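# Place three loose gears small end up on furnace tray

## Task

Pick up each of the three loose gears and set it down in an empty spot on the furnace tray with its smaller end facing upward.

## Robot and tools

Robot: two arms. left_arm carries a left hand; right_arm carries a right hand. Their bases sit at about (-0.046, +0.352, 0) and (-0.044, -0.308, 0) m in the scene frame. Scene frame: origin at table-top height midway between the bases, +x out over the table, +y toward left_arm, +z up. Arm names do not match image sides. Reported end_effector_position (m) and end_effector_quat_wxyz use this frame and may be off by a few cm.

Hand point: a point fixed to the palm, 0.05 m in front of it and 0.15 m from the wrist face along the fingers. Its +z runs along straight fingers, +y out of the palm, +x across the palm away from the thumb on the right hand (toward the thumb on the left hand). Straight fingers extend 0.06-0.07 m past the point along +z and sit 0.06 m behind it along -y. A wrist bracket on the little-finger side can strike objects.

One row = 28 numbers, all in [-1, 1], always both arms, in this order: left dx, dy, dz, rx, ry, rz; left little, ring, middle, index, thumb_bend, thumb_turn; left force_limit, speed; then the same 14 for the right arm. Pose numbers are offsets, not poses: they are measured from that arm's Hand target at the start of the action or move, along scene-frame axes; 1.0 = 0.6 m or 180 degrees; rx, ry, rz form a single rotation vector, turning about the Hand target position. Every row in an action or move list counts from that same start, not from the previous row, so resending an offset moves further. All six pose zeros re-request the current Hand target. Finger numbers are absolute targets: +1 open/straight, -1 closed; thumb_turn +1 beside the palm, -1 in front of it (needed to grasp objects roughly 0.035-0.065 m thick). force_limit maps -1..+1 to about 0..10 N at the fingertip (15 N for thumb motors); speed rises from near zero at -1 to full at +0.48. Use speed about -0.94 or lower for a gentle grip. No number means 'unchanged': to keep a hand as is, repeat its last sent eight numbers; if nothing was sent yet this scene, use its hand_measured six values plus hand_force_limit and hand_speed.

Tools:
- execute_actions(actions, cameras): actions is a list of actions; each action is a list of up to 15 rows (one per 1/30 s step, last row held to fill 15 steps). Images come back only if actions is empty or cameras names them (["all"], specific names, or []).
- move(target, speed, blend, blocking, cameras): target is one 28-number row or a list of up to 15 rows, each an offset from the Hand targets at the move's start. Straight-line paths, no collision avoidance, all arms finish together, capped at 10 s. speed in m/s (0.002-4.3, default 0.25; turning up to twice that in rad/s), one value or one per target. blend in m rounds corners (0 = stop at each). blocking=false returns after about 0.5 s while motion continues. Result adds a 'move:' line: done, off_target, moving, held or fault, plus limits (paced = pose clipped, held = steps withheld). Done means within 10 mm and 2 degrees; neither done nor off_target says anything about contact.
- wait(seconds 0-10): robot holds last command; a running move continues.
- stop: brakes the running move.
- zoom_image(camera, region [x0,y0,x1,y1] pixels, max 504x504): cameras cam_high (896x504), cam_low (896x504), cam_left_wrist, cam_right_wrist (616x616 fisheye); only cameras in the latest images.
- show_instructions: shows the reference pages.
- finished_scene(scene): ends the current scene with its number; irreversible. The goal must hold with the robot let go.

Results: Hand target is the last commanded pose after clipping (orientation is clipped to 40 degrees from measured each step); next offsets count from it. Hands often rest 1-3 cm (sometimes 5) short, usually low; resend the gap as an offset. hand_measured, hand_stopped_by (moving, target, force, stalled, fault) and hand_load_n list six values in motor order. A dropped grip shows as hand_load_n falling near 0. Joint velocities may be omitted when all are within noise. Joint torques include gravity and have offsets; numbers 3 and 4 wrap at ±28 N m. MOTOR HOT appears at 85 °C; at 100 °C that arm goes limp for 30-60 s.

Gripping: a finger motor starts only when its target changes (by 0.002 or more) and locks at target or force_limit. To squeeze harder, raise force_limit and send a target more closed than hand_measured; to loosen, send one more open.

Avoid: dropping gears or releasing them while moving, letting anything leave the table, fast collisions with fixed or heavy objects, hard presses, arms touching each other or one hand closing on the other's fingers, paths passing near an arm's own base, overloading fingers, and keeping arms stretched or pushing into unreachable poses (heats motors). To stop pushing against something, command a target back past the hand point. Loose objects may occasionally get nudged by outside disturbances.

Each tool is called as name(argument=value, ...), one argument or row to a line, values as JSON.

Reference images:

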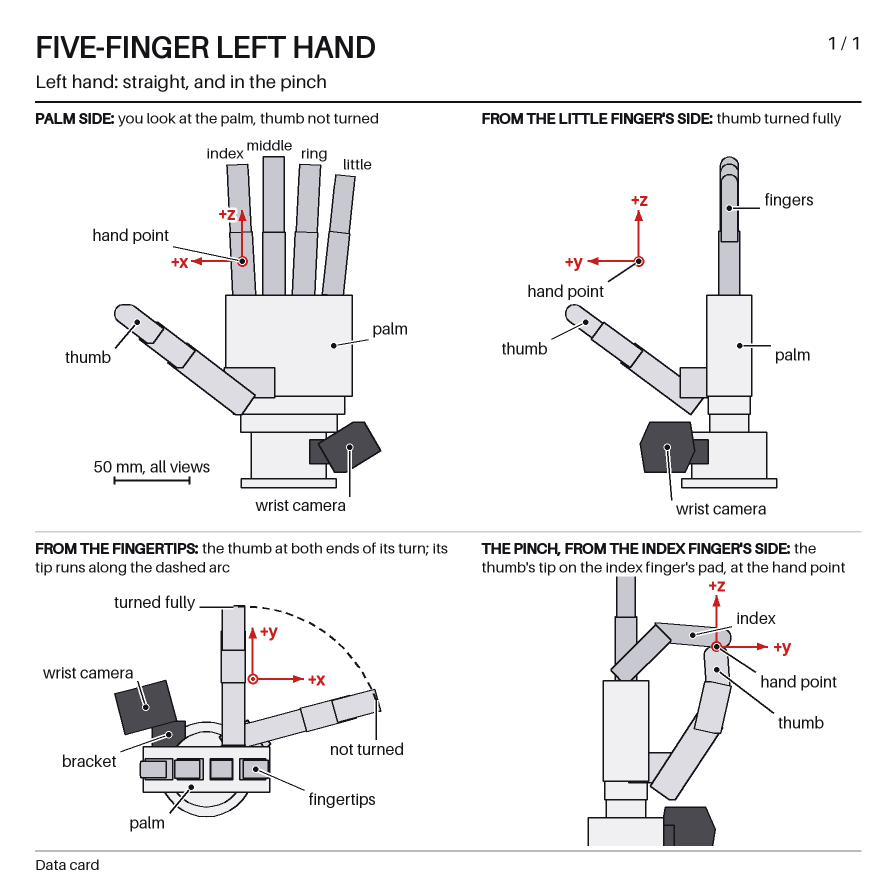

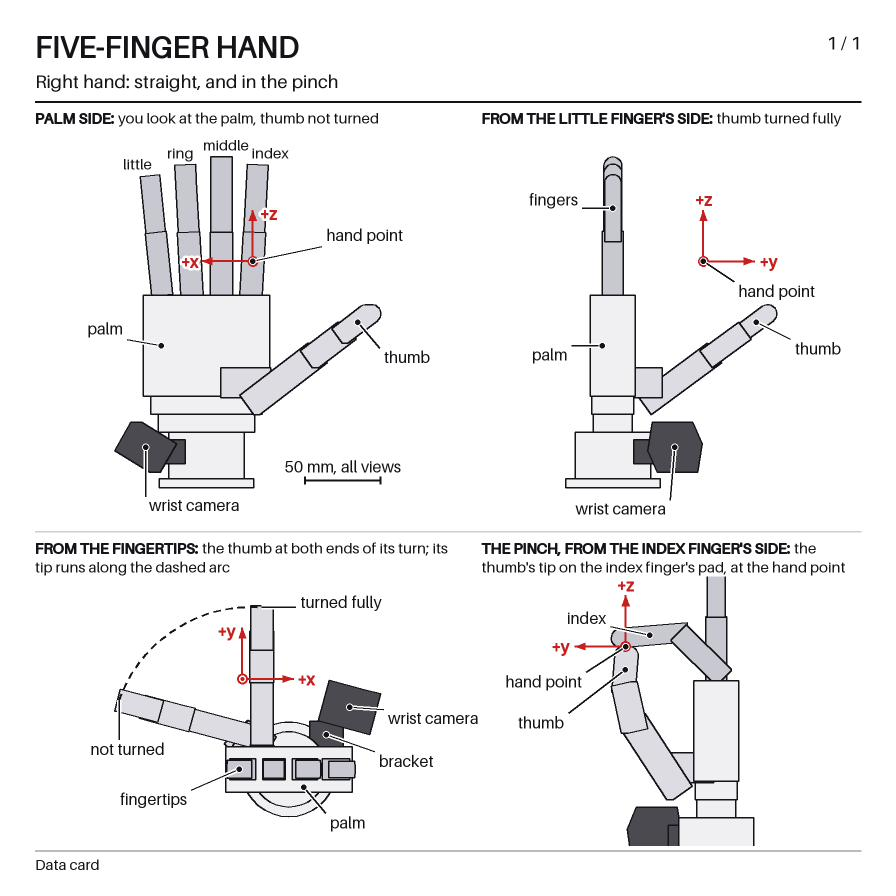

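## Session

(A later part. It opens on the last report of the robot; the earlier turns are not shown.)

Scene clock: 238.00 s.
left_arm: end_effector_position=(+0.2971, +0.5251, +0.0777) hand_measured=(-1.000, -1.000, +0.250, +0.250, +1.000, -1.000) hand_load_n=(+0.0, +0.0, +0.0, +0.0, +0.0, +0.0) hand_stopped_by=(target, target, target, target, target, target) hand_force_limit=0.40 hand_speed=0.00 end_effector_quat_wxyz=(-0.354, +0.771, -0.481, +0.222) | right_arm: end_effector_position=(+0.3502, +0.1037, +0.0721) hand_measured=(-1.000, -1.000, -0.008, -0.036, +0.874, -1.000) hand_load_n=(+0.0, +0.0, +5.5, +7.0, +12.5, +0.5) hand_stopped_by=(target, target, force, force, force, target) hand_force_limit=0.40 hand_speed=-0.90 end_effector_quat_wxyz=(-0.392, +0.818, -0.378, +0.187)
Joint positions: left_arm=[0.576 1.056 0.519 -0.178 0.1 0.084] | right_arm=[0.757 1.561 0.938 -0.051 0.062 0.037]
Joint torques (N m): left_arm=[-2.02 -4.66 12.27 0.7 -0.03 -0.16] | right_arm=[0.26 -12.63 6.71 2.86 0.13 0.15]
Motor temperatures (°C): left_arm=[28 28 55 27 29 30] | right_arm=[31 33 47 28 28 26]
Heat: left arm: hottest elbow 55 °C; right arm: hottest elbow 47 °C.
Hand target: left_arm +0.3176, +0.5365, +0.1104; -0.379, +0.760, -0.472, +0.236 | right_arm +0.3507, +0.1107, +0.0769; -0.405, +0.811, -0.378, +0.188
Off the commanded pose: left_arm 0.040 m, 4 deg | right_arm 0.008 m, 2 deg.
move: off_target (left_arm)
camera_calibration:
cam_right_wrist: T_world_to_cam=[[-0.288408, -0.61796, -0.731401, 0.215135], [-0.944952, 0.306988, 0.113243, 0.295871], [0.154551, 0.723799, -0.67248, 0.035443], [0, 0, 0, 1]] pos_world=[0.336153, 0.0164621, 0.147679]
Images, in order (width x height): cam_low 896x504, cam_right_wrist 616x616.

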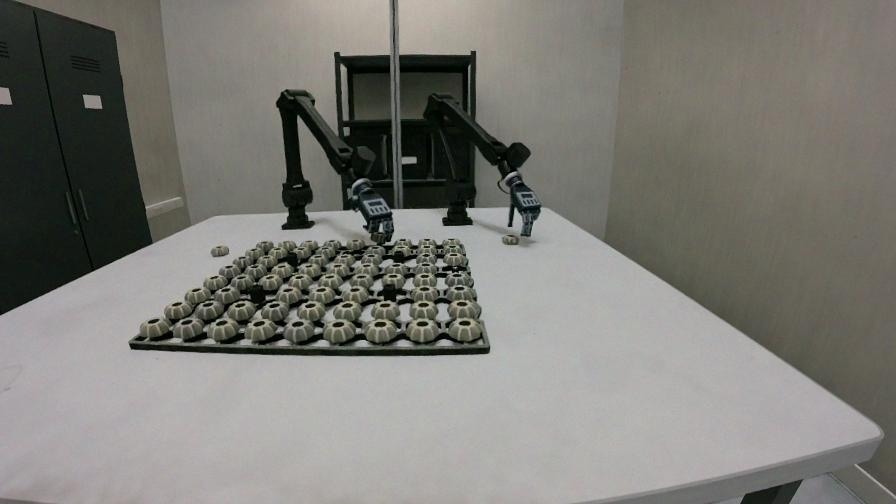

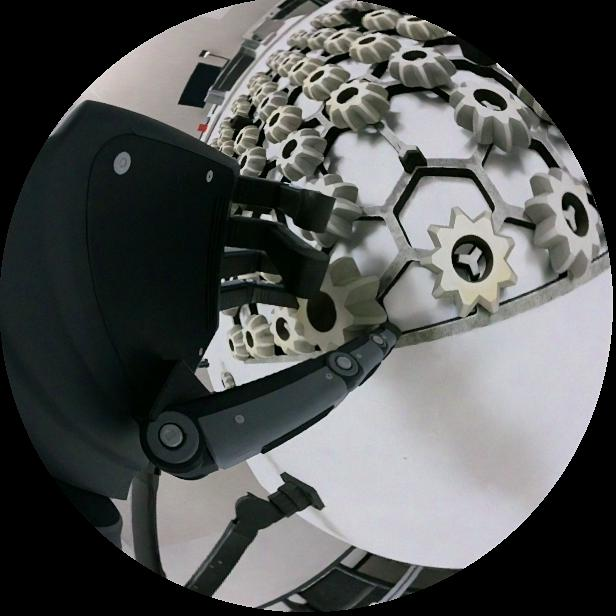

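move(
  target=[0, 0, 0, 0,0,0, -1,-1,0.25,0.25,1,-1,0.4,0, 0.001,-0.005,-0.015,0,0,0,-1,-1,-0.35,-0.35,0.3,-1,0.4,-0.9],
  speed=0.06,
  cameras=["cam_right_wrist"],
)

zoom_image(
  camera="cam_right_wrist",
  region=[285, 280, 355, 350],
)

Scene clock: 249.47 s.
left_arm: end_effector_position=(+0.2971, +0.5251, +0.0777) hand_measured=(-1.000, -1.000, +0.250, +0.250, +1.000, -1.000) hand_load_n=(+0.0, +0.0, -0.5, +0.0, +0.0, +0.0) hand_stopped_by=(target, target, target, target, target, target) hand_force_limit=0.40 hand_speed=0.00 end_effector_quat_wxyz=(-0.354, +0.771, -0.481, +0.222) | right_arm: end_effector_position=(+0.3488, +0.1023, +0.0630) hand_measured=(-1.000, -1.000, -0.008, -0.036, +0.874, -1.000) hand_load_n=(+0.0, +0.0, +5.0, +7.0, +12.5, +0.5) hand_stopped_by=(target, target, force, force, force, target) hand_force_limit=0.40 hand_speed=-0.90 end_effector_quat_wxyz=(-0.392, +0.818, -0.378, +0.187)
Joint positions: left_arm=[0.576 1.056 0.519 -0.178 0.1 0.084] | right_arm=[0.757 1.572 0.922 -0.024 0.062 0.037]
Joint torques (N m): left_arm=[-1.96 -4.6 12.26 0.72 -0.03 -0.17] | right_arm=[-0.15 -12.69 6.65 2.82 -0.01 0.12]
Motor temperatures (°C): left_arm=[28 28 56 27 29 30] | right_arm=[31 33 44 28 28 26]
Heat: left arm: hottest elbow 56 °C; right arm: hottest elbow 44 °C.
Hand target: left_arm +0.3176, +0.5365, +0.1104; -0.379, +0.760, -0.472, +0.236 | right_arm +0.3514, +0.1077, +0.0679; -0.405, +0.811, -0.378, +0.188
Off the commanded pose: left_arm 0.040 m, 4 deg | right_arm 0.008 m, 2 deg.
move: off_target (left_arm)
camera_calibration:
cam_right_wrist: T_world_to_cam=[[-0.288408, -0.61796, -0.731401, 0.207199], [-0.944952, 0.306988, 0.113243, 0.295989], [0.154551, 0.723799, -0.67248, 0.0304134], [0, 0, 0, 1]] pos_world=[0.334753, 0.0151621, 0.138479]
Images, in order (width x height): cam_right_wrist 616x616.

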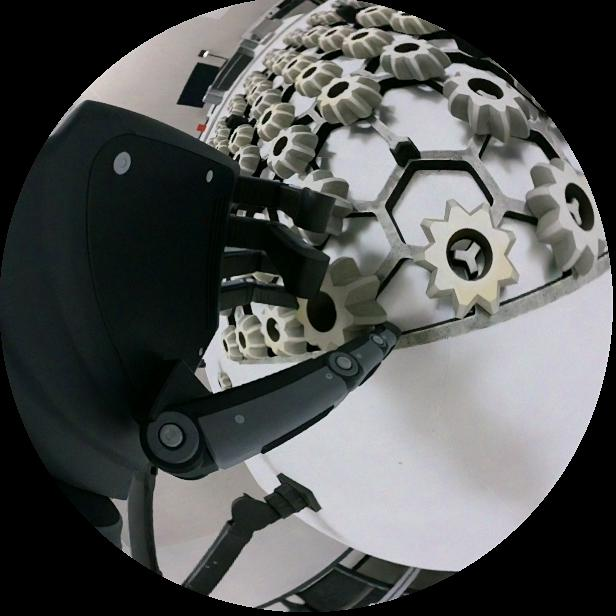

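Scaled by 7.200 from the camera's 616x616 image, which has a finer 880x880 frame.

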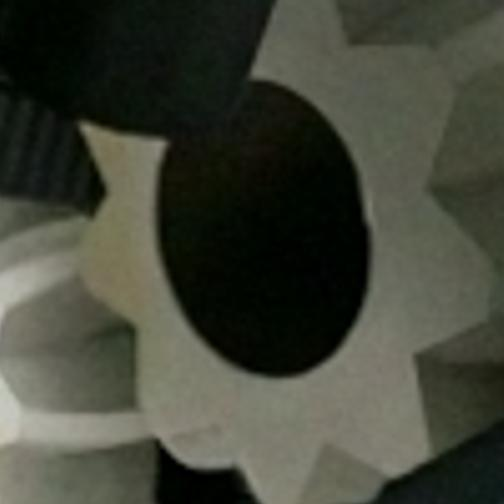

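move(
  target=[0, 0, 0, 0,0,0, -1,-1,0.25,0.25,1,-1,0.4,0, 0.004,0.0,-0.009,0,0,0,-1,-1,-0.35,-0.35,0.3,-1,0.4,-0.9],
  speed=0.06,
  cameras=["cam_right_wrist"],
)

zoom_image(
  camera="cam_right_wrist",
  region=[285, 280, 355, 350],
)

Scene clock: 253.80 s.
left_arm: end_effector_position=(+0.2971, +0.5251, +0.0777) hand_measured=(-1.000, -1.000, +0.250, +0.250, +1.000, -1.000) hand_load_n=(+0.0, +0.0, +0.0, +0.0, +0.0, +0.0) hand_stopped_by=(target, target, target, target, target, target) hand_force_limit=0.40 hand_speed=0.00 end_effector_quat_wxyz=(-0.354, +0.771, -0.481, +0.222) | right_arm: end_effector_position=(+0.3499, +0.1041, +0.0588) hand_measured=(-1.000, -1.000, -0.008, -0.036, +0.874, -1.000) hand_load_n=(+0.0, +0.0, +5.0, +7.0, +12.5, +0.0) hand_stopped_by=(target, target, force, force, force, target) hand_force_limit=0.40 hand_speed=-0.90 end_effector_quat_wxyz=(-0.393, +0.818, -0.378, +0.186)
Joint positions: left_arm=[0.576 1.056 0.519 -0.178 0.1 0.084] | right_arm=[0.757 1.584 0.922 -0.01 0.06 0.037]
Joint torques (N m): left_arm=[-2.02 -4.66 12.26 0.69 -0.03 -0.16] | right_arm=[-0.44 -12.57 6.52 2.92 -0.05 0.1]
Motor temperatures (°C): left_arm=[28 28 56 27 29 30] | right_arm=[31 33 43 28 28 26]
Heat: left arm: hottest elbow 56 °C; right arm: hottest elbow 43 °C.
Hand target: left_arm +0.3176, +0.5365, +0.1104; -0.379, +0.760, -0.472, +0.236 | right_arm +0.3537, +0.1077, +0.0626; -0.405, +0.811, -0.378, +0.188
Off the commanded pose: left_arm 0.040 m, 4 deg | right_arm 0.006 m, 2 deg.
move: off_target (left_arm)
camera_calibration:
cam_right_wrist: T_world_to_cam=[[-0.287205, -0.616915, -0.732755, 0.205115], [-0.945528, 0.304994, 0.113823, 0.297394], [0.153266, 0.725531, -0.670906, 0.0264266], [0, 0, 0, 1]] pos_world=[0.336054, 0.0166617, 0.134178]
Images, in order (width x height): cam_right_wrist 616x616.

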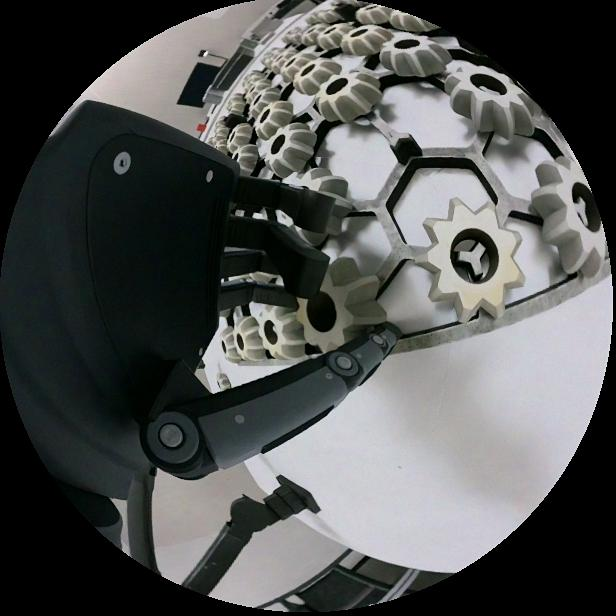

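Scaled by 7.200 from the camera's 616x616 image, which has a finer 880x880 frame.

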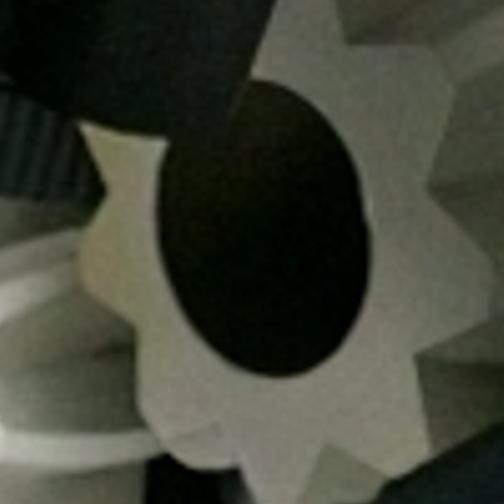

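move(
  target=[0, 0, 0, 0,0,0, -1,-1,0.25,0.25,1,-1,0.4,0, -0.001,-0.003,-0.009,0,0,0,-1,-1,-0.35,-0.35,0.3,-1,0.4,-0.9],
  speed=0.06,
  cameras=["cam_right_wrist","cam_low"],
)

zoom_image(
  camera="cam_right_wrist",
  region=[285, 280, 355, 350],
)

zoom_image(
  camera="cam_low",
  region=[350, 220, 420, 270],
)

Scene clock: 259.47 s.
left_arm: end_effector_position=(+0.2971, +0.5251, +0.0777) hand_measured=(-1.000, -1.000, +0.250, +0.250, +1.000, -1.000) hand_load_n=(+0.0, +0.0, +0.0, +0.0, -0.5, +0.0) hand_stopped_by=(target, target, target, target, target, target) hand_force_limit=0.40 hand_speed=0.00 end_effector_quat_wxyz=(-0.354, +0.771, -0.481, +0.222) | right_arm: end_effector_position=(+0.3484, +0.1031, +0.0531) hand_measured=(-1.000, -1.000, -0.008, -0.036, +0.874, -1.000) hand_load_n=(+0.0, +0.0, +5.0, +7.5, +12.5, +0.5) hand_stopped_by=(target, target, force, force, force, target) hand_force_limit=0.40 hand_speed=-0.90 end_effector_quat_wxyz=(-0.393, +0.818, -0.377, +0.186)
Joint positions: left_arm=[0.576 1.056 0.519 -0.178 0.1 0.084] | right_arm=[0.757 1.591 0.911 0.007 0.058 0.037]
Joint torques (N m): left_arm=[-2.08 -4.6 12.26 0.7 -0.03 -0.15] | right_arm=[-0.62 -12.63 6.42 2.89 -0.03 0.09]
Motor temperatures (°C): left_arm=[28 28 57 27 29 30] | right_arm=[31 33 43 28 28 26]
Heat: left arm: hottest elbow 57 °C; right arm: hottest elbow 43 °C.
Hand target: left_arm +0.3176, +0.5365, +0.1104; -0.379, +0.760, -0.472, +0.236 | right_arm +0.3531, +0.1059, +0.0571; -0.405, +0.811, -0.378, +0.188
Off the commanded pose: left_arm 0.040 m, 4 deg | right_arm 0.007 m, 2 deg.
move: off_target (left_arm)
camera_calibration:
cam_right_wrist: T_world_to_cam=[[-0.286882, -0.616707, -0.733056, 0.19974], [-0.945883, 0.303508, 0.114836, 0.297173], [0.151668, 0.72633, -0.670404, 0.0239911], [0, 0, 0, 1]] pos_world=[0.334754, 0.0155613, 0.128378]
Images, in order (width x height): cam_low 896x504, cam_right_wrist 616x616.

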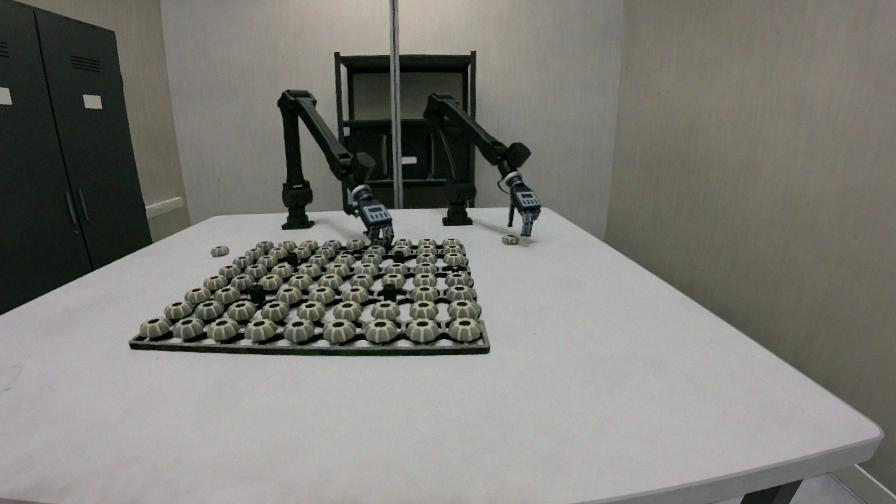

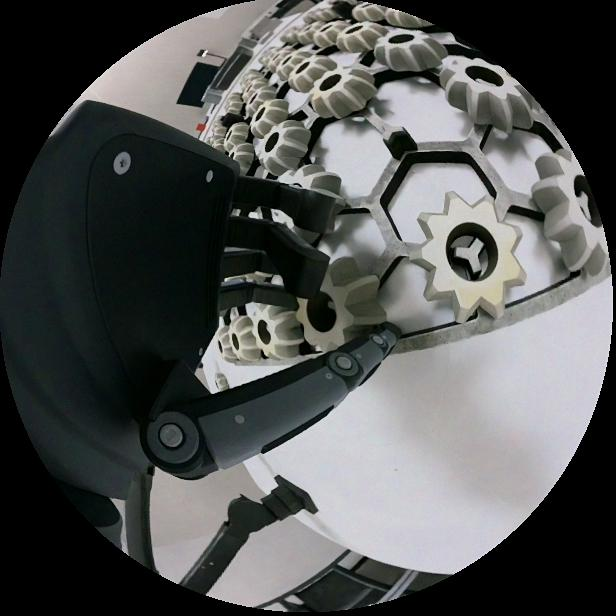

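Scaled by 7.200 from the camera's 616x616 image, which has a finer 880x880 frame.

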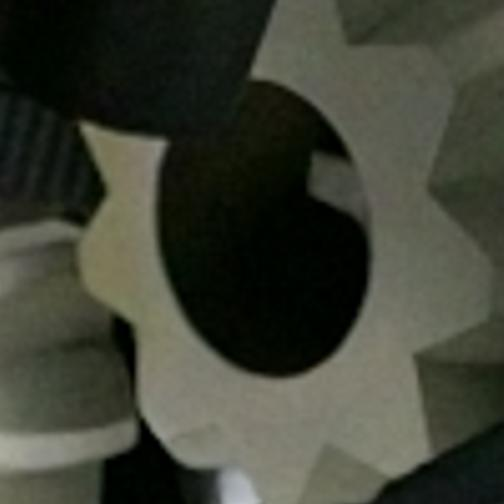

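Scaled by 7.200.

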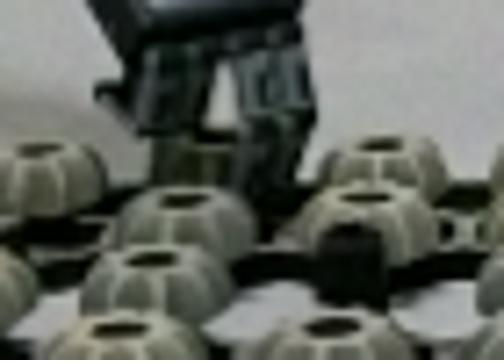

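move(
  target=[0, 0, 0, 0,0,0, -1,-1,0.25,0.25,1,-1,0.4,0, 0.0,-0.001,-0.009,0,0,0,-1,-1,-0.35,-0.35,0.3,-1,0.4,-0.9],
  speed=0.06,
  cameras=["cam_right_wrist"],
)

zoom_image(
  camera="cam_right_wrist",
  region=[285, 280, 355, 350],
)

Scene clock: 263.70 s.
left_arm: end_effector_position=(+0.2971, +0.5251, +0.0777) hand_measured=(-1.000, -1.000, +0.250, +0.250, +1.000, -1.000) hand_load_n=(+0.5, +0.0, +0.0, +0.0, +0.0, +0.0) hand_stopped_by=(target, target, target, target, target, target) hand_force_limit=0.40 hand_speed=0.00 end_effector_quat_wxyz=(-0.354, +0.771, -0.481, +0.222) | right_arm: end_effector_position=(+0.3484, +0.1031, +0.0487) hand_measured=(-1.000, -1.000, -0.008, -0.036, +0.874, -1.000) hand_load_n=(+0.0, +0.0, +5.0, +7.0, +12.5, +0.5) hand_stopped_by=(target, target, force, force, force, target) hand_force_limit=0.40 hand_speed=-0.90 end_effector_quat_wxyz=(-0.394, +0.817, -0.377, +0.186)
Joint positions: left_arm=[0.576 1.056 0.519 -0.178 0.1 0.084] | right_arm=[0.757 1.599 0.904 0.023 0.058 0.037]
Joint torques (N m): left_arm=[-1.96 -4.54 12.27 0.7 -0.03 -0.16] | right_arm=[-0.62 -12.57 6.37 2.91 -0.05 0.08]
Motor temperatures (°C): left_arm=[28 28 57 27 29 30] | right_arm=[31 33 42 28 28 26]
Heat: left arm: hottest elbow 57 °C; right arm: hottest elbow 42 °C.
Hand target: left_arm +0.3176, +0.5365, +0.1104; -0.379, +0.760, -0.472, +0.236 | right_arm +0.3531, +0.1053, +0.0517; -0.405, +0.811, -0.378, +0.188
Off the commanded pose: left_arm 0.040 m, 4 deg | right_arm 0.006 m, 1 deg.
move: off_target (left_arm)
camera_calibration:
cam_right_wrist: T_world_to_cam=[[-0.285836, -0.615727, -0.734288, 0.196126], [-0.946054, 0.303321, 0.113925, 0.297779], [0.152578, 0.72724, -0.66921, 0.0204552], [0, 0, 0, 1]] pos_world=[0.334654, 0.0155616, 0.123777]
Images, in order (width x height): cam_right_wrist 616x616.

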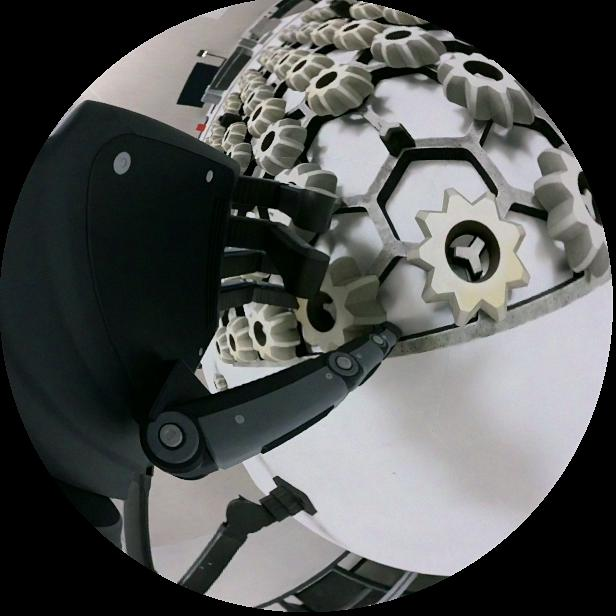

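Scaled by 7.200 from the camera's 616x616 image, which has a finer 880x880 frame.

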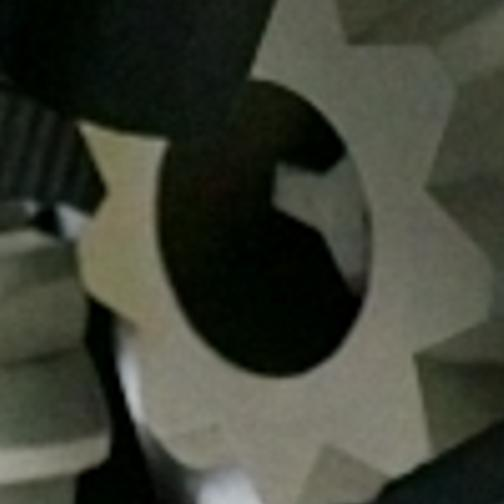

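move(
  target=[0, 0, 0, 0,0,0, -1,-1,0.25,0.25,1,-1,0.4,0, 0.0,-0.001,-0.008,0,0,0,-1,-1,-0.35,-0.35,0.3,-1,0.4,-0.9],
  speed=0.06,
  cameras=["cam_right_wrist"],
)

zoom_image(
  camera="cam_right_wrist",
  region=[285, 280, 355, 350],
)

Scene clock: 269.10 s.
left_arm: end_effector_position=(+0.2971, +0.5251, +0.0777) hand_measured=(-1.000, -1.000, +0.250, +0.250, +1.000, -1.000) hand_load_n=(+0.0, +0.0, +0.0, +0.0, +0.0, +0.0) hand_stopped_by=(target, target, target, target, target, target) hand_force_limit=0.40 hand_speed=0.00 end_effector_quat_wxyz=(-0.354, +0.771, -0.481, +0.222) | right_arm: end_effector_position=(+0.3485, +0.1033, +0.0482) hand_measured=(-1.000, -1.000, -0.008, -0.036, +0.874, -1.000) hand_load_n=(+0.0, +0.0, +4.0, +6.0, +13.0, +0.0) hand_stopped_by=(target, target, force, force, force, target) hand_force_limit=0.40 hand_speed=-0.90 end_effector_quat_wxyz=(-0.397, +0.816, -0.377, +0.187)
Joint positions: left_arm=[0.576 1.056 0.519 -0.178 0.1 0.084] | right_arm=[0.757 1.599 0.899 0.035 0.057 0.037]
Joint torques (N m): left_arm=[-2.02 -4.6 12.26 0.69 -0.03 -0.16] | right_arm=[-0.73 -11.99 6.26 3 -0.06 0.08]
Motor temperatures (°C): left_arm=[28 28 57 27 29 30] | right_arm=[31 33 42 28 28 26]
Heat: left arm: hottest elbow 57 °C; right arm: hottest elbow 42 °C.
Hand target: left_arm +0.3176, +0.5365, +0.1104; -0.379, +0.760, -0.472, +0.236 | right_arm +0.3531, +0.1046, +0.0469; -0.405, +0.811, -0.378, +0.188
Off the commanded pose: left_arm 0.040 m, 4 deg | right_arm 0.005 m, 1 deg.
move: off_target (left_arm)
camera_calibration:
cam_right_wrist: T_world_to_cam=[[-0.282407, -0.612386, -0.738396, 0.19459], [-0.946639, 0.302522, 0.111156, 0.298303], [0.15531, 0.730386, -0.665143, 0.0185636], [0, 0, 0, 1]] pos_world=[0.334455, 0.0153625, 0.122874]
Images, in order (width x height): cam_right_wrist 616x616.

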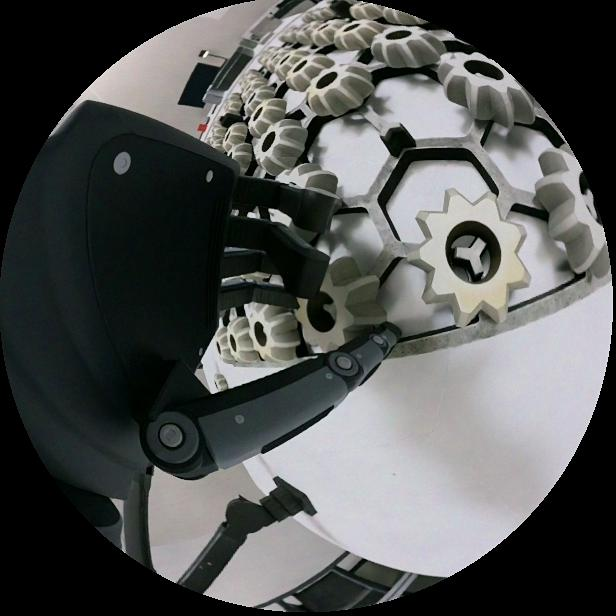

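Scaled by 7.200 from the camera's 616x616 image, which has a finer 880x880 frame.

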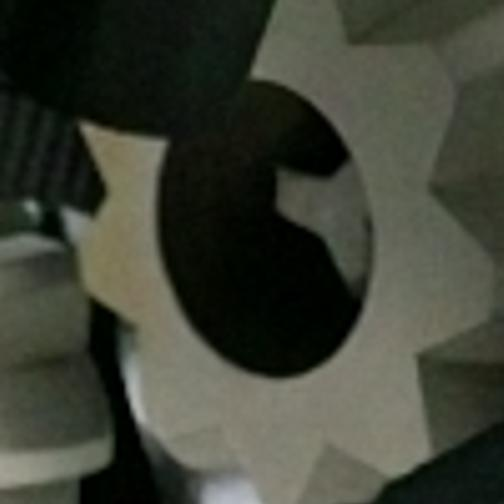

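move(
  target=[0, 0, 0, 0,0,0, -1,-1,0.25,0.25,1,-1,0.4,0, 0.0,0,0.003,0,0,0,-1,-1,0.15,0.15,1,-1,0.4,-0.6],
  speed=0.06,
  cameras=["cam_right_wrist"],
)

move(
  target=[
    [0, 0, 0, 0,0,0, -1,-1,0.25,0.25,1,-1,0.4,0, 0.007,0.007,0.06,0,0,0,-1,-1,0.1,0.1,1,-1,0.4,-0.6],
    [0, 0, 0, 0,0,0, -1,-1,0.25,0.25,1,-1,0.4,0, 0.01,0.01,0.16,0,0,0,-1,-1,0.1,0.1,1,-1,0.4,-0.6],
  ],
  speed=0.1,
  blend=[0.01,0],
  cameras=["cam_right_wrist","cam_low"],
)

zoom_image(
  camera="cam_right_wrist",
  region=[280, 120, 520, 360],
)

Scene clock: 274.93 s.
left_arm: end_effector_position=(+0.2971, +0.5251, +0.0777) hand_measured=(-1.000, -1.000, +0.250, +0.250, +1.000, -1.000) hand_load_n=(+0.0, +0.0, +0.0, +0.0, +0.0, +0.0) hand_stopped_by=(target, target, target, target, target, target) hand_force_limit=0.40 hand_speed=0.00 end_effector_quat_wxyz=(-0.354, +0.771, -0.481, +0.222) | right_arm: end_effector_position=(+0.3500, +0.1052, +0.0502) hand_measured=(-1.000, -1.000, +0.150, +0.150, +1.000, -1.000) hand_load_n=(+0.0, +0.0, +0.0, +0.0, +0.0, +0.0) hand_stopped_by=(target, target, target, target, target, target) hand_force_limit=0.40 hand_speed=-0.60 end_effector_quat_wxyz=(-0.402, +0.814, -0.376, +0.188)
Joint positions: left_arm=[0.576 1.056 0.519 -0.178 0.1 0.084] | right_arm=[0.757 1.599 0.899 0.047 0.056 0.037]
Joint torques (N m): left_arm=[-1.96 -4.54 12.25 0.72 -0.03 -0.16] | right_arm=[-0.73 -12.22 6.42 2.35 -0.01 0.08]
Motor temperatures (°C): left_arm=[28 28 58 27 29 30] | right_arm=[31 33 41 28 28 26]
Heat: left arm: hottest elbow 58 °C; right arm: hottest elbow 41 °C.
Hand target: left_arm +0.3176, +0.5365, +0.1104; -0.379, +0.760, -0.472, +0.236 | right_arm +0.3530, +0.1047, +0.0487; -0.405, +0.811, -0.378, +0.188
Off the commanded pose: left_arm 0.040 m, 4 deg | right_arm 0.003 m, 1 deg.
move: off_target (left_arm)
camera_calibration:
cam_right_wrist: T_world_to_cam=[[-0.275859, -0.606109, -0.746012, 0.19506], [-0.947844, 0.300459, 0.106381, 0.299797], [0.159668, 0.736449, -0.657381, 0.0157334], [0, 0, 0, 1]] pos_world=[0.335458, 0.016564, 0.123967]
Images, in order (width x height): cam_right_wrist 616x616.

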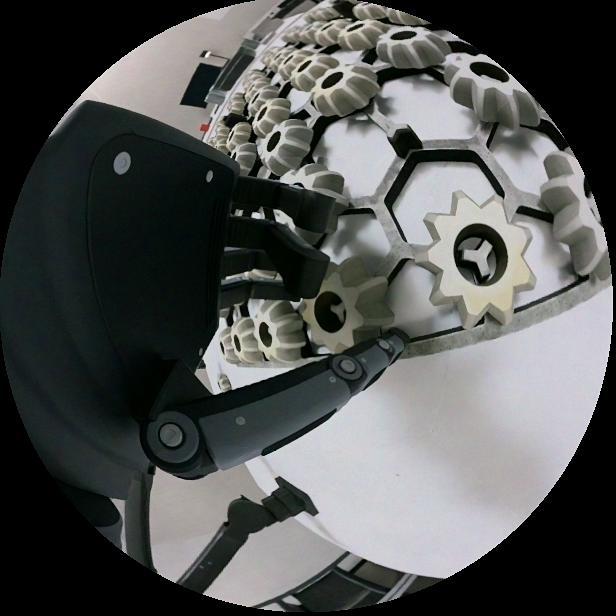

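Scene clock: 276.43 s.
left_arm: end_effector_position=(+0.2971, +0.5251, +0.0777) hand_measured=(-1.000, -1.000, +0.250, +0.250, +1.000, -1.000) hand_load_n=(+0.0, +0.0, +0.0, +0.0, +0.0, +0.0) hand_stopped_by=(target, target, target, target, target, target) hand_force_limit=0.40 hand_speed=0.00 end_effector_quat_wxyz=(-0.354, +0.771, -0.481, +0.222) | right_arm: end_effector_position=(+0.3454, +0.1004, +0.1220) hand_measured=(-1.000, -1.000, +0.100, +0.100, +1.000, -1.000) hand_load_n=(+0.0, +0.0, +0.0, +0.0, +0.0, +0.0) hand_stopped_by=(target, target, target, target, target, target) hand_force_limit=0.40 hand_speed=-0.60 end_effector_quat_wxyz=(-0.389, +0.820, -0.378, +0.183)
Joint positions: left_arm=[0.576 1.056 0.519 -0.178 0.1 0.084] | right_arm=[0.757 1.475 0.997 -0.206 0.056 0.037]
Joint torques (N m): left_arm=[-1.96 -4.66 12.25 0.72 -0.03 -0.17] | right_arm=[-0.67 -12.1 10.97 1.4 0 0.08]
Motor temperatures (°C): left_arm=[28 28 58 27 29 30] | right_arm=[31 33 41 28 28 26]
Heat: left arm: hottest elbow 58 °C; right arm: hottest elbow 41 °C.
Hand target: left_arm +0.3176, +0.5365, +0.1104; -0.379, +0.760, -0.472, +0.236 | right_arm +0.3590, +0.1107, +0.1447; -0.405, +0.811, -0.378, +0.188
Off the commanded pose: left_arm 0.040 m, 4 deg | right_arm 0.028 m, 2 deg.
move: off_target (left_arm, right_arm)
camera_calibration:
cam_right_wrist: T_world_to_cam=[[-0.292637, -0.622027, -0.726254, 0.249312], [-0.945178, 0.303268, 0.121105, 0.28621], [0.144919, 0.72188, -0.676674, 0.076081], [0, 0, 0, 1]] pos_world=[0.332452, 0.0133593, 0.197884]
Images, in order (width x height): cam_low 896x504, cam_right_wrist 616x616.

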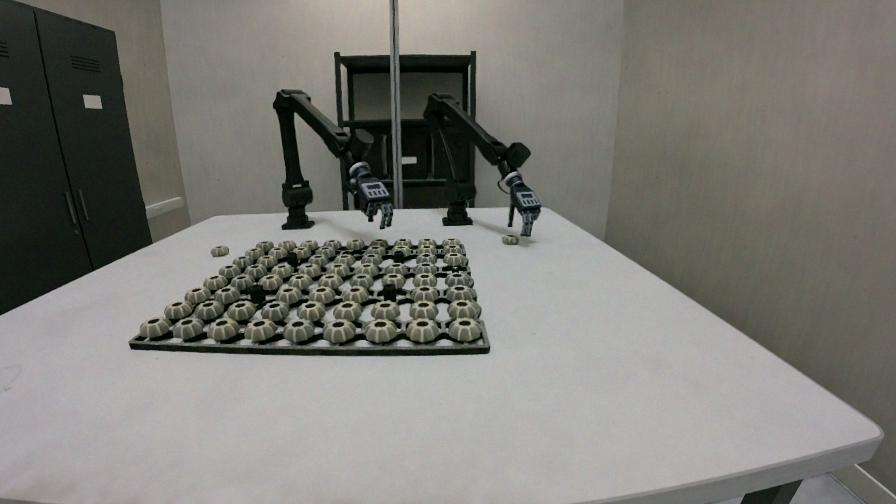

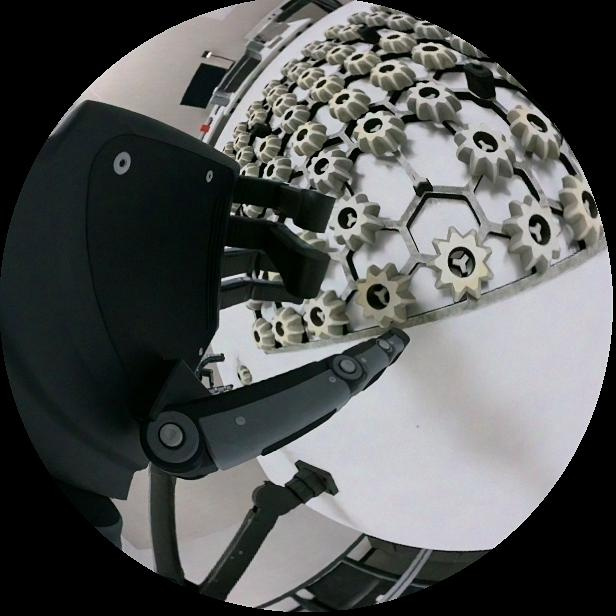

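Scaled by 2.100 from the camera's 616x616 image, which has a finer 880x880 frame.

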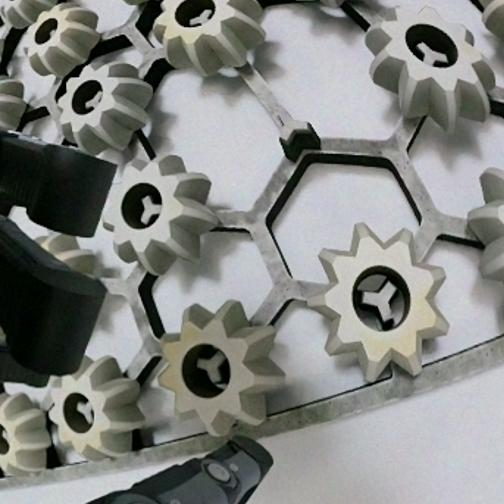

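move(
  target=[
    [-0.07, -0.033, -0.03, 0,0,0, -1,-1,0.25,0.25,1,-1,0.4,0, -0.025,-0.5,0.06,0,0,-0.1,-1,-1,0.25,0.25,1,-1,0.4,0],
    [-0.0658, -0.0308, -0.0807, 0,0,0, -1,-1,0.25,0.25,1,-1,0.4,0, -0.048,-0.95,0.0,0,0,-0.222,-1,-1,0.25,0.25,1,-1,0.4,0],
  ],
  speed=0.25,
  blend=[0.01,0],
  cameras=["cam_left_wrist","cam_right_wrist"],
)

zoom_image(
  camera="cam_left_wrist",
  region=[200, 220, 340, 360],
)

Scene clock: 294.73 s.
left_arm: end_effector_position=(+0.2780, +0.5154, +0.0646) hand_measured=(-1.000, -1.000, +0.250, +0.250, +1.000, -1.000) hand_load_n=(+0.0, +0.0, +0.0, +0.0, +0.0, +0.0) hand_stopped_by=(target, target, target, target, target, target) hand_force_limit=0.40 hand_speed=0.00 end_effector_quat_wxyz=(-0.377, +0.760, -0.473, +0.236) | right_arm: end_effector_position=(+0.3191, -0.4523, +0.1310) hand_measured=(-1.000, -1.000, +0.250, +0.250, +1.000, -1.000) hand_load_n=(+0.0, +0.0, +0.0, +0.0, +0.0, +0.0) hand_stopped_by=(target, target, target, target, target, target) hand_force_limit=0.40 hand_speed=0.00 end_effector_quat_wxyz=(-0.313, +0.629, -0.646, +0.297)
Joint positions: left_arm=[0.591 0.983 0.406 -0.077 0.115 0.084] | right_arm=[-0.633 1.074 0.685 -0.396 -0.479 -0.391]
Joint torques (N m): left_arm=[-1.26 -1.79 7.57 1.58 0.14 -0.02] | right_arm=[-0.09 -6.42 9.69 2.15 -0.28 -0.07]
Motor temperatures (°C): left_arm=[28 28 59 27 29 30] | right_arm=[31 32 44 28 28 26]
Heat: left arm: hottest elbow 59 °C; right arm: hottest elbow 44 °C.
Hand target: left_arm +0.2781, +0.5181, +0.0621; -0.379, +0.760, -0.472, +0.236 | right_arm +0.3303, -0.4593, +0.1447; -0.316, +0.633, -0.633, +0.315
Off the commanded pose: left_arm 0.004 m, 0 deg | right_arm 0.019 m, 3 deg.
move: off_target (right_arm)
camera_calibration:
cam_left_wrist: T_world_to_cam=[[0.641911, 0.0679162, 0.763765, -0.262059], [-0.0984724, -0.98052, 0.169952, 0.51815], [0.76043, -0.184304, -0.622719, 0.0429605], [0, 0, 0, 1]] pos_world=[0.186574, 0.533773, 0.138843]
cam_right_wrist: T_world_to_cam=[[-0.625429, -0.249361, -0.739363, 0.180885], [-0.514662, 0.844047, 0.150687, 0.531182], [0.586482, 0.474766, -0.656229, 0.229624], [0, 0, 0, 1]] pos_world=[0.25184, -0.512255, 0.204383]
Images, in order (width x height): cam_left_wrist 616x616, cam_right_wrist 616x616.

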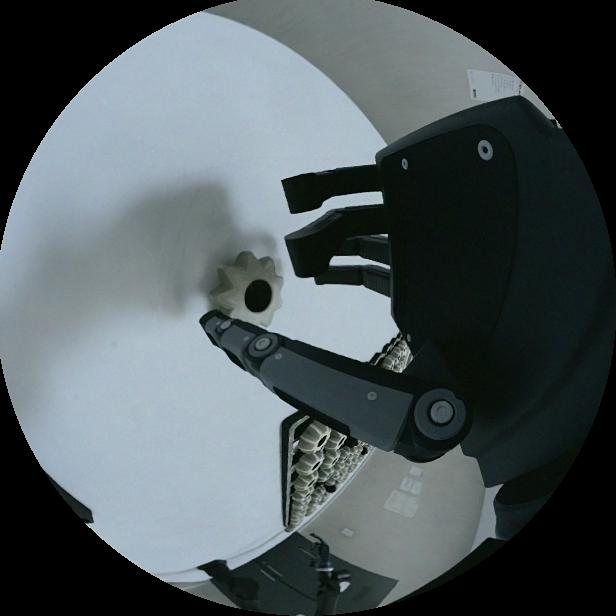

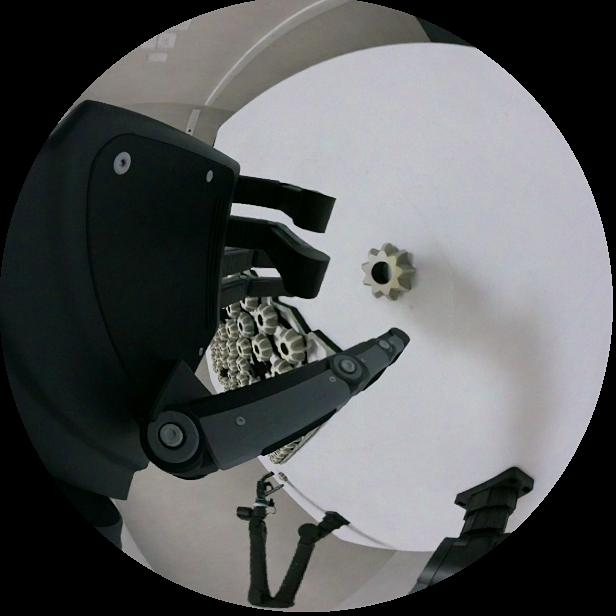

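Scaled by 3.600 from the camera's 616x616 image, which has a finer 880x880 frame.

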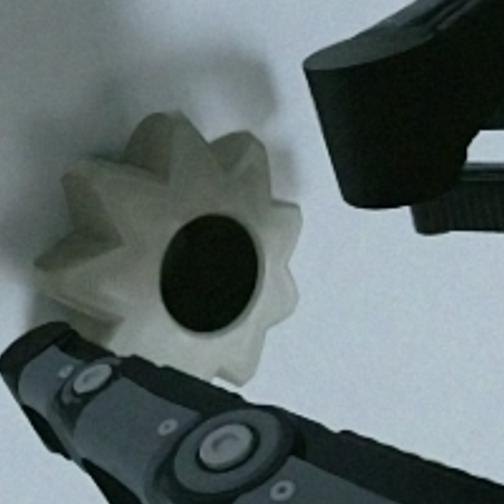

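zoom_image(
  camera="cam_right_wrist",
  region=[350, 235, 425, 310],
)

Scaled by 6.720 from the camera's 616x616 image, which has a finer 880x880 frame.

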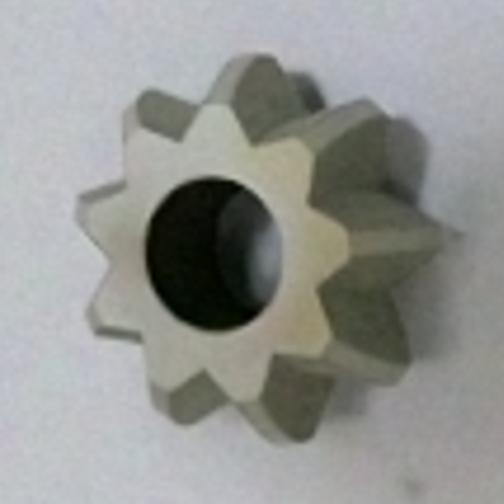

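move(
  target=[0, -0.0067, -0.0493, 0,0,0, -1,-1,0.25,0.25,1,-1,0.4,0, 0.006,-0.013,-0.166,0,0,0.047,-1,-1,0.25,0.25,1,-1,0.4,0],
  speed=0.1,
  cameras=["cam_left_wrist","cam_right_wrist"],
)

zoom_image(
  camera="cam_left_wrist",
  region=[200, 220, 340, 360],
)

zoom_image(
  camera="cam_right_wrist",
  region=[280, 220, 420, 360],
)

Scene clock: 308.13 s.
left_arm: end_effector_position=(+0.2771, +0.5162, +0.0366) hand_measured=(-1.000, -1.000, +0.250, +0.250, +1.000, -1.000) hand_load_n=(+0.0, +0.0, +0.0, +0.0, +0.0, +0.0) hand_stopped_by=(target, target, target, target, target, target) hand_force_limit=0.40 hand_speed=0.00 end_effector_quat_wxyz=(-0.380, +0.760, -0.472, +0.235) | right_arm: end_effector_position=(+0.3373, -0.4642, +0.0502) hand_measured=(-1.000, -1.000, +0.250, +0.250, +1.000, -1.000) hand_load_n=(+0.0, +0.0, +0.0, +0.0, +0.0, +0.0) hand_stopped_by=(target, target, target, target, target, target) hand_force_limit=0.40 hand_speed=0.00 end_effector_quat_wxyz=(-0.341, +0.677, -0.585, +0.288)
Joint positions: left_arm=[0.591 1.061 0.354 0.058 0.109 0.084] | right_arm=[-0.664 1.324 0.628 -0.132 -0.614 -0.55]
Joint torques (N m): left_arm=[-2.26 -1.96 6.76 1.58 -0.04 -0.1] | right_arm=[-1.08 -8.06 5.6 2.09 -0.34 -0.06]
Motor temperatures (°C): left_arm=[28 28 58 27 29 30] | right_arm=[31 31 43 28 28 26]
Heat: left arm: hottest elbow 58 °C; right arm: hottest elbow 43 °C.
Hand target: left_arm +0.2781, +0.5140, +0.0325; -0.379, +0.760, -0.472, +0.236 | right_arm +0.3338, -0.4672, +0.0450; -0.338, +0.678, -0.584, +0.291
Off the commanded pose: left_arm 0.005 m, 0 deg | right_arm 0.007 m, 0 deg.
move: done
camera_calibration:
cam_left_wrist: T_world_to_cam=[[0.639801, 0.0664068, 0.765666, -0.238892], [-0.0940537, -0.982006, 0.163763, 0.523365], [0.762764, -0.176789, -0.622042, 0.0217554], [0, 0, 0, 1]] pos_world=[0.185473, 0.533658, 0.110737]
cam_right_wrist: T_world_to_cam=[[-0.550602, -0.360298, -0.75301, 0.053572], [-0.648033, 0.753108, 0.113498, 0.567468], [0.526205, 0.550467, -0.648147, 0.226693], [0, 0, 0, 1]] pos_world=[0.277948, -0.53285, 0.122864]
Images, in order (width x height): cam_left_wrist 616x616, cam_right_wrist 616x616.

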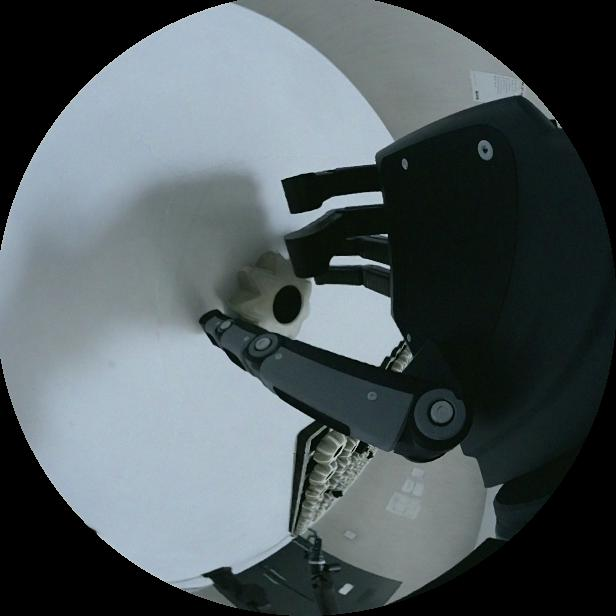

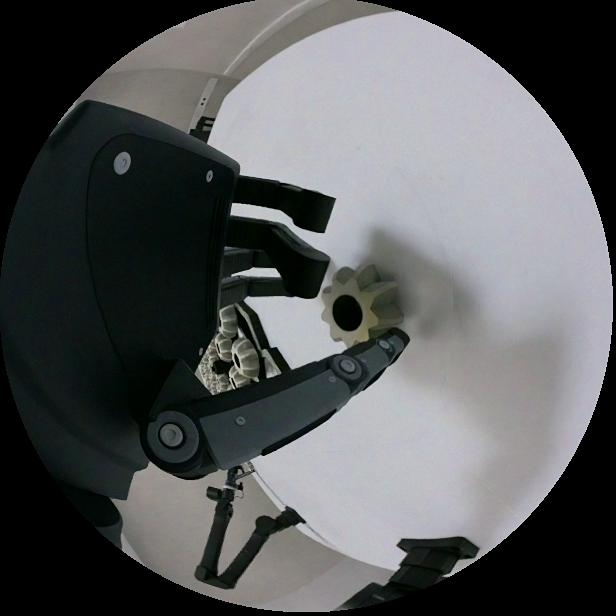

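Scaled by 3.600 from the camera's 616x616 image, which has a finer 880x880 frame.

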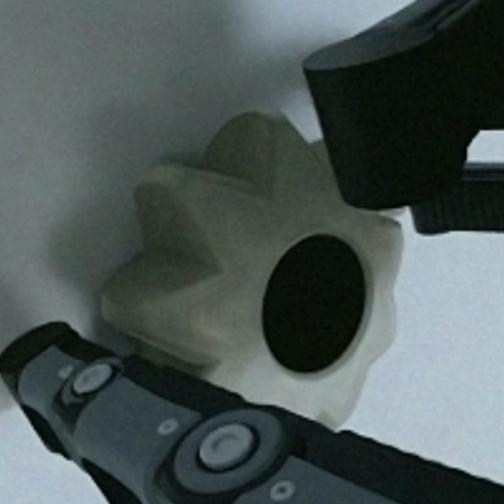

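Scaled by 3.600 from the camera's 616x616 image, which has a finer 880x880 frame.

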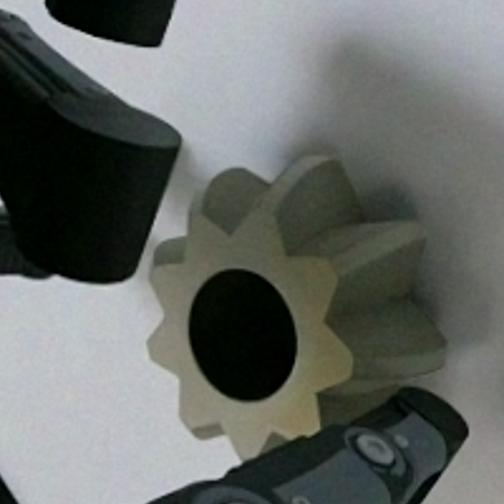

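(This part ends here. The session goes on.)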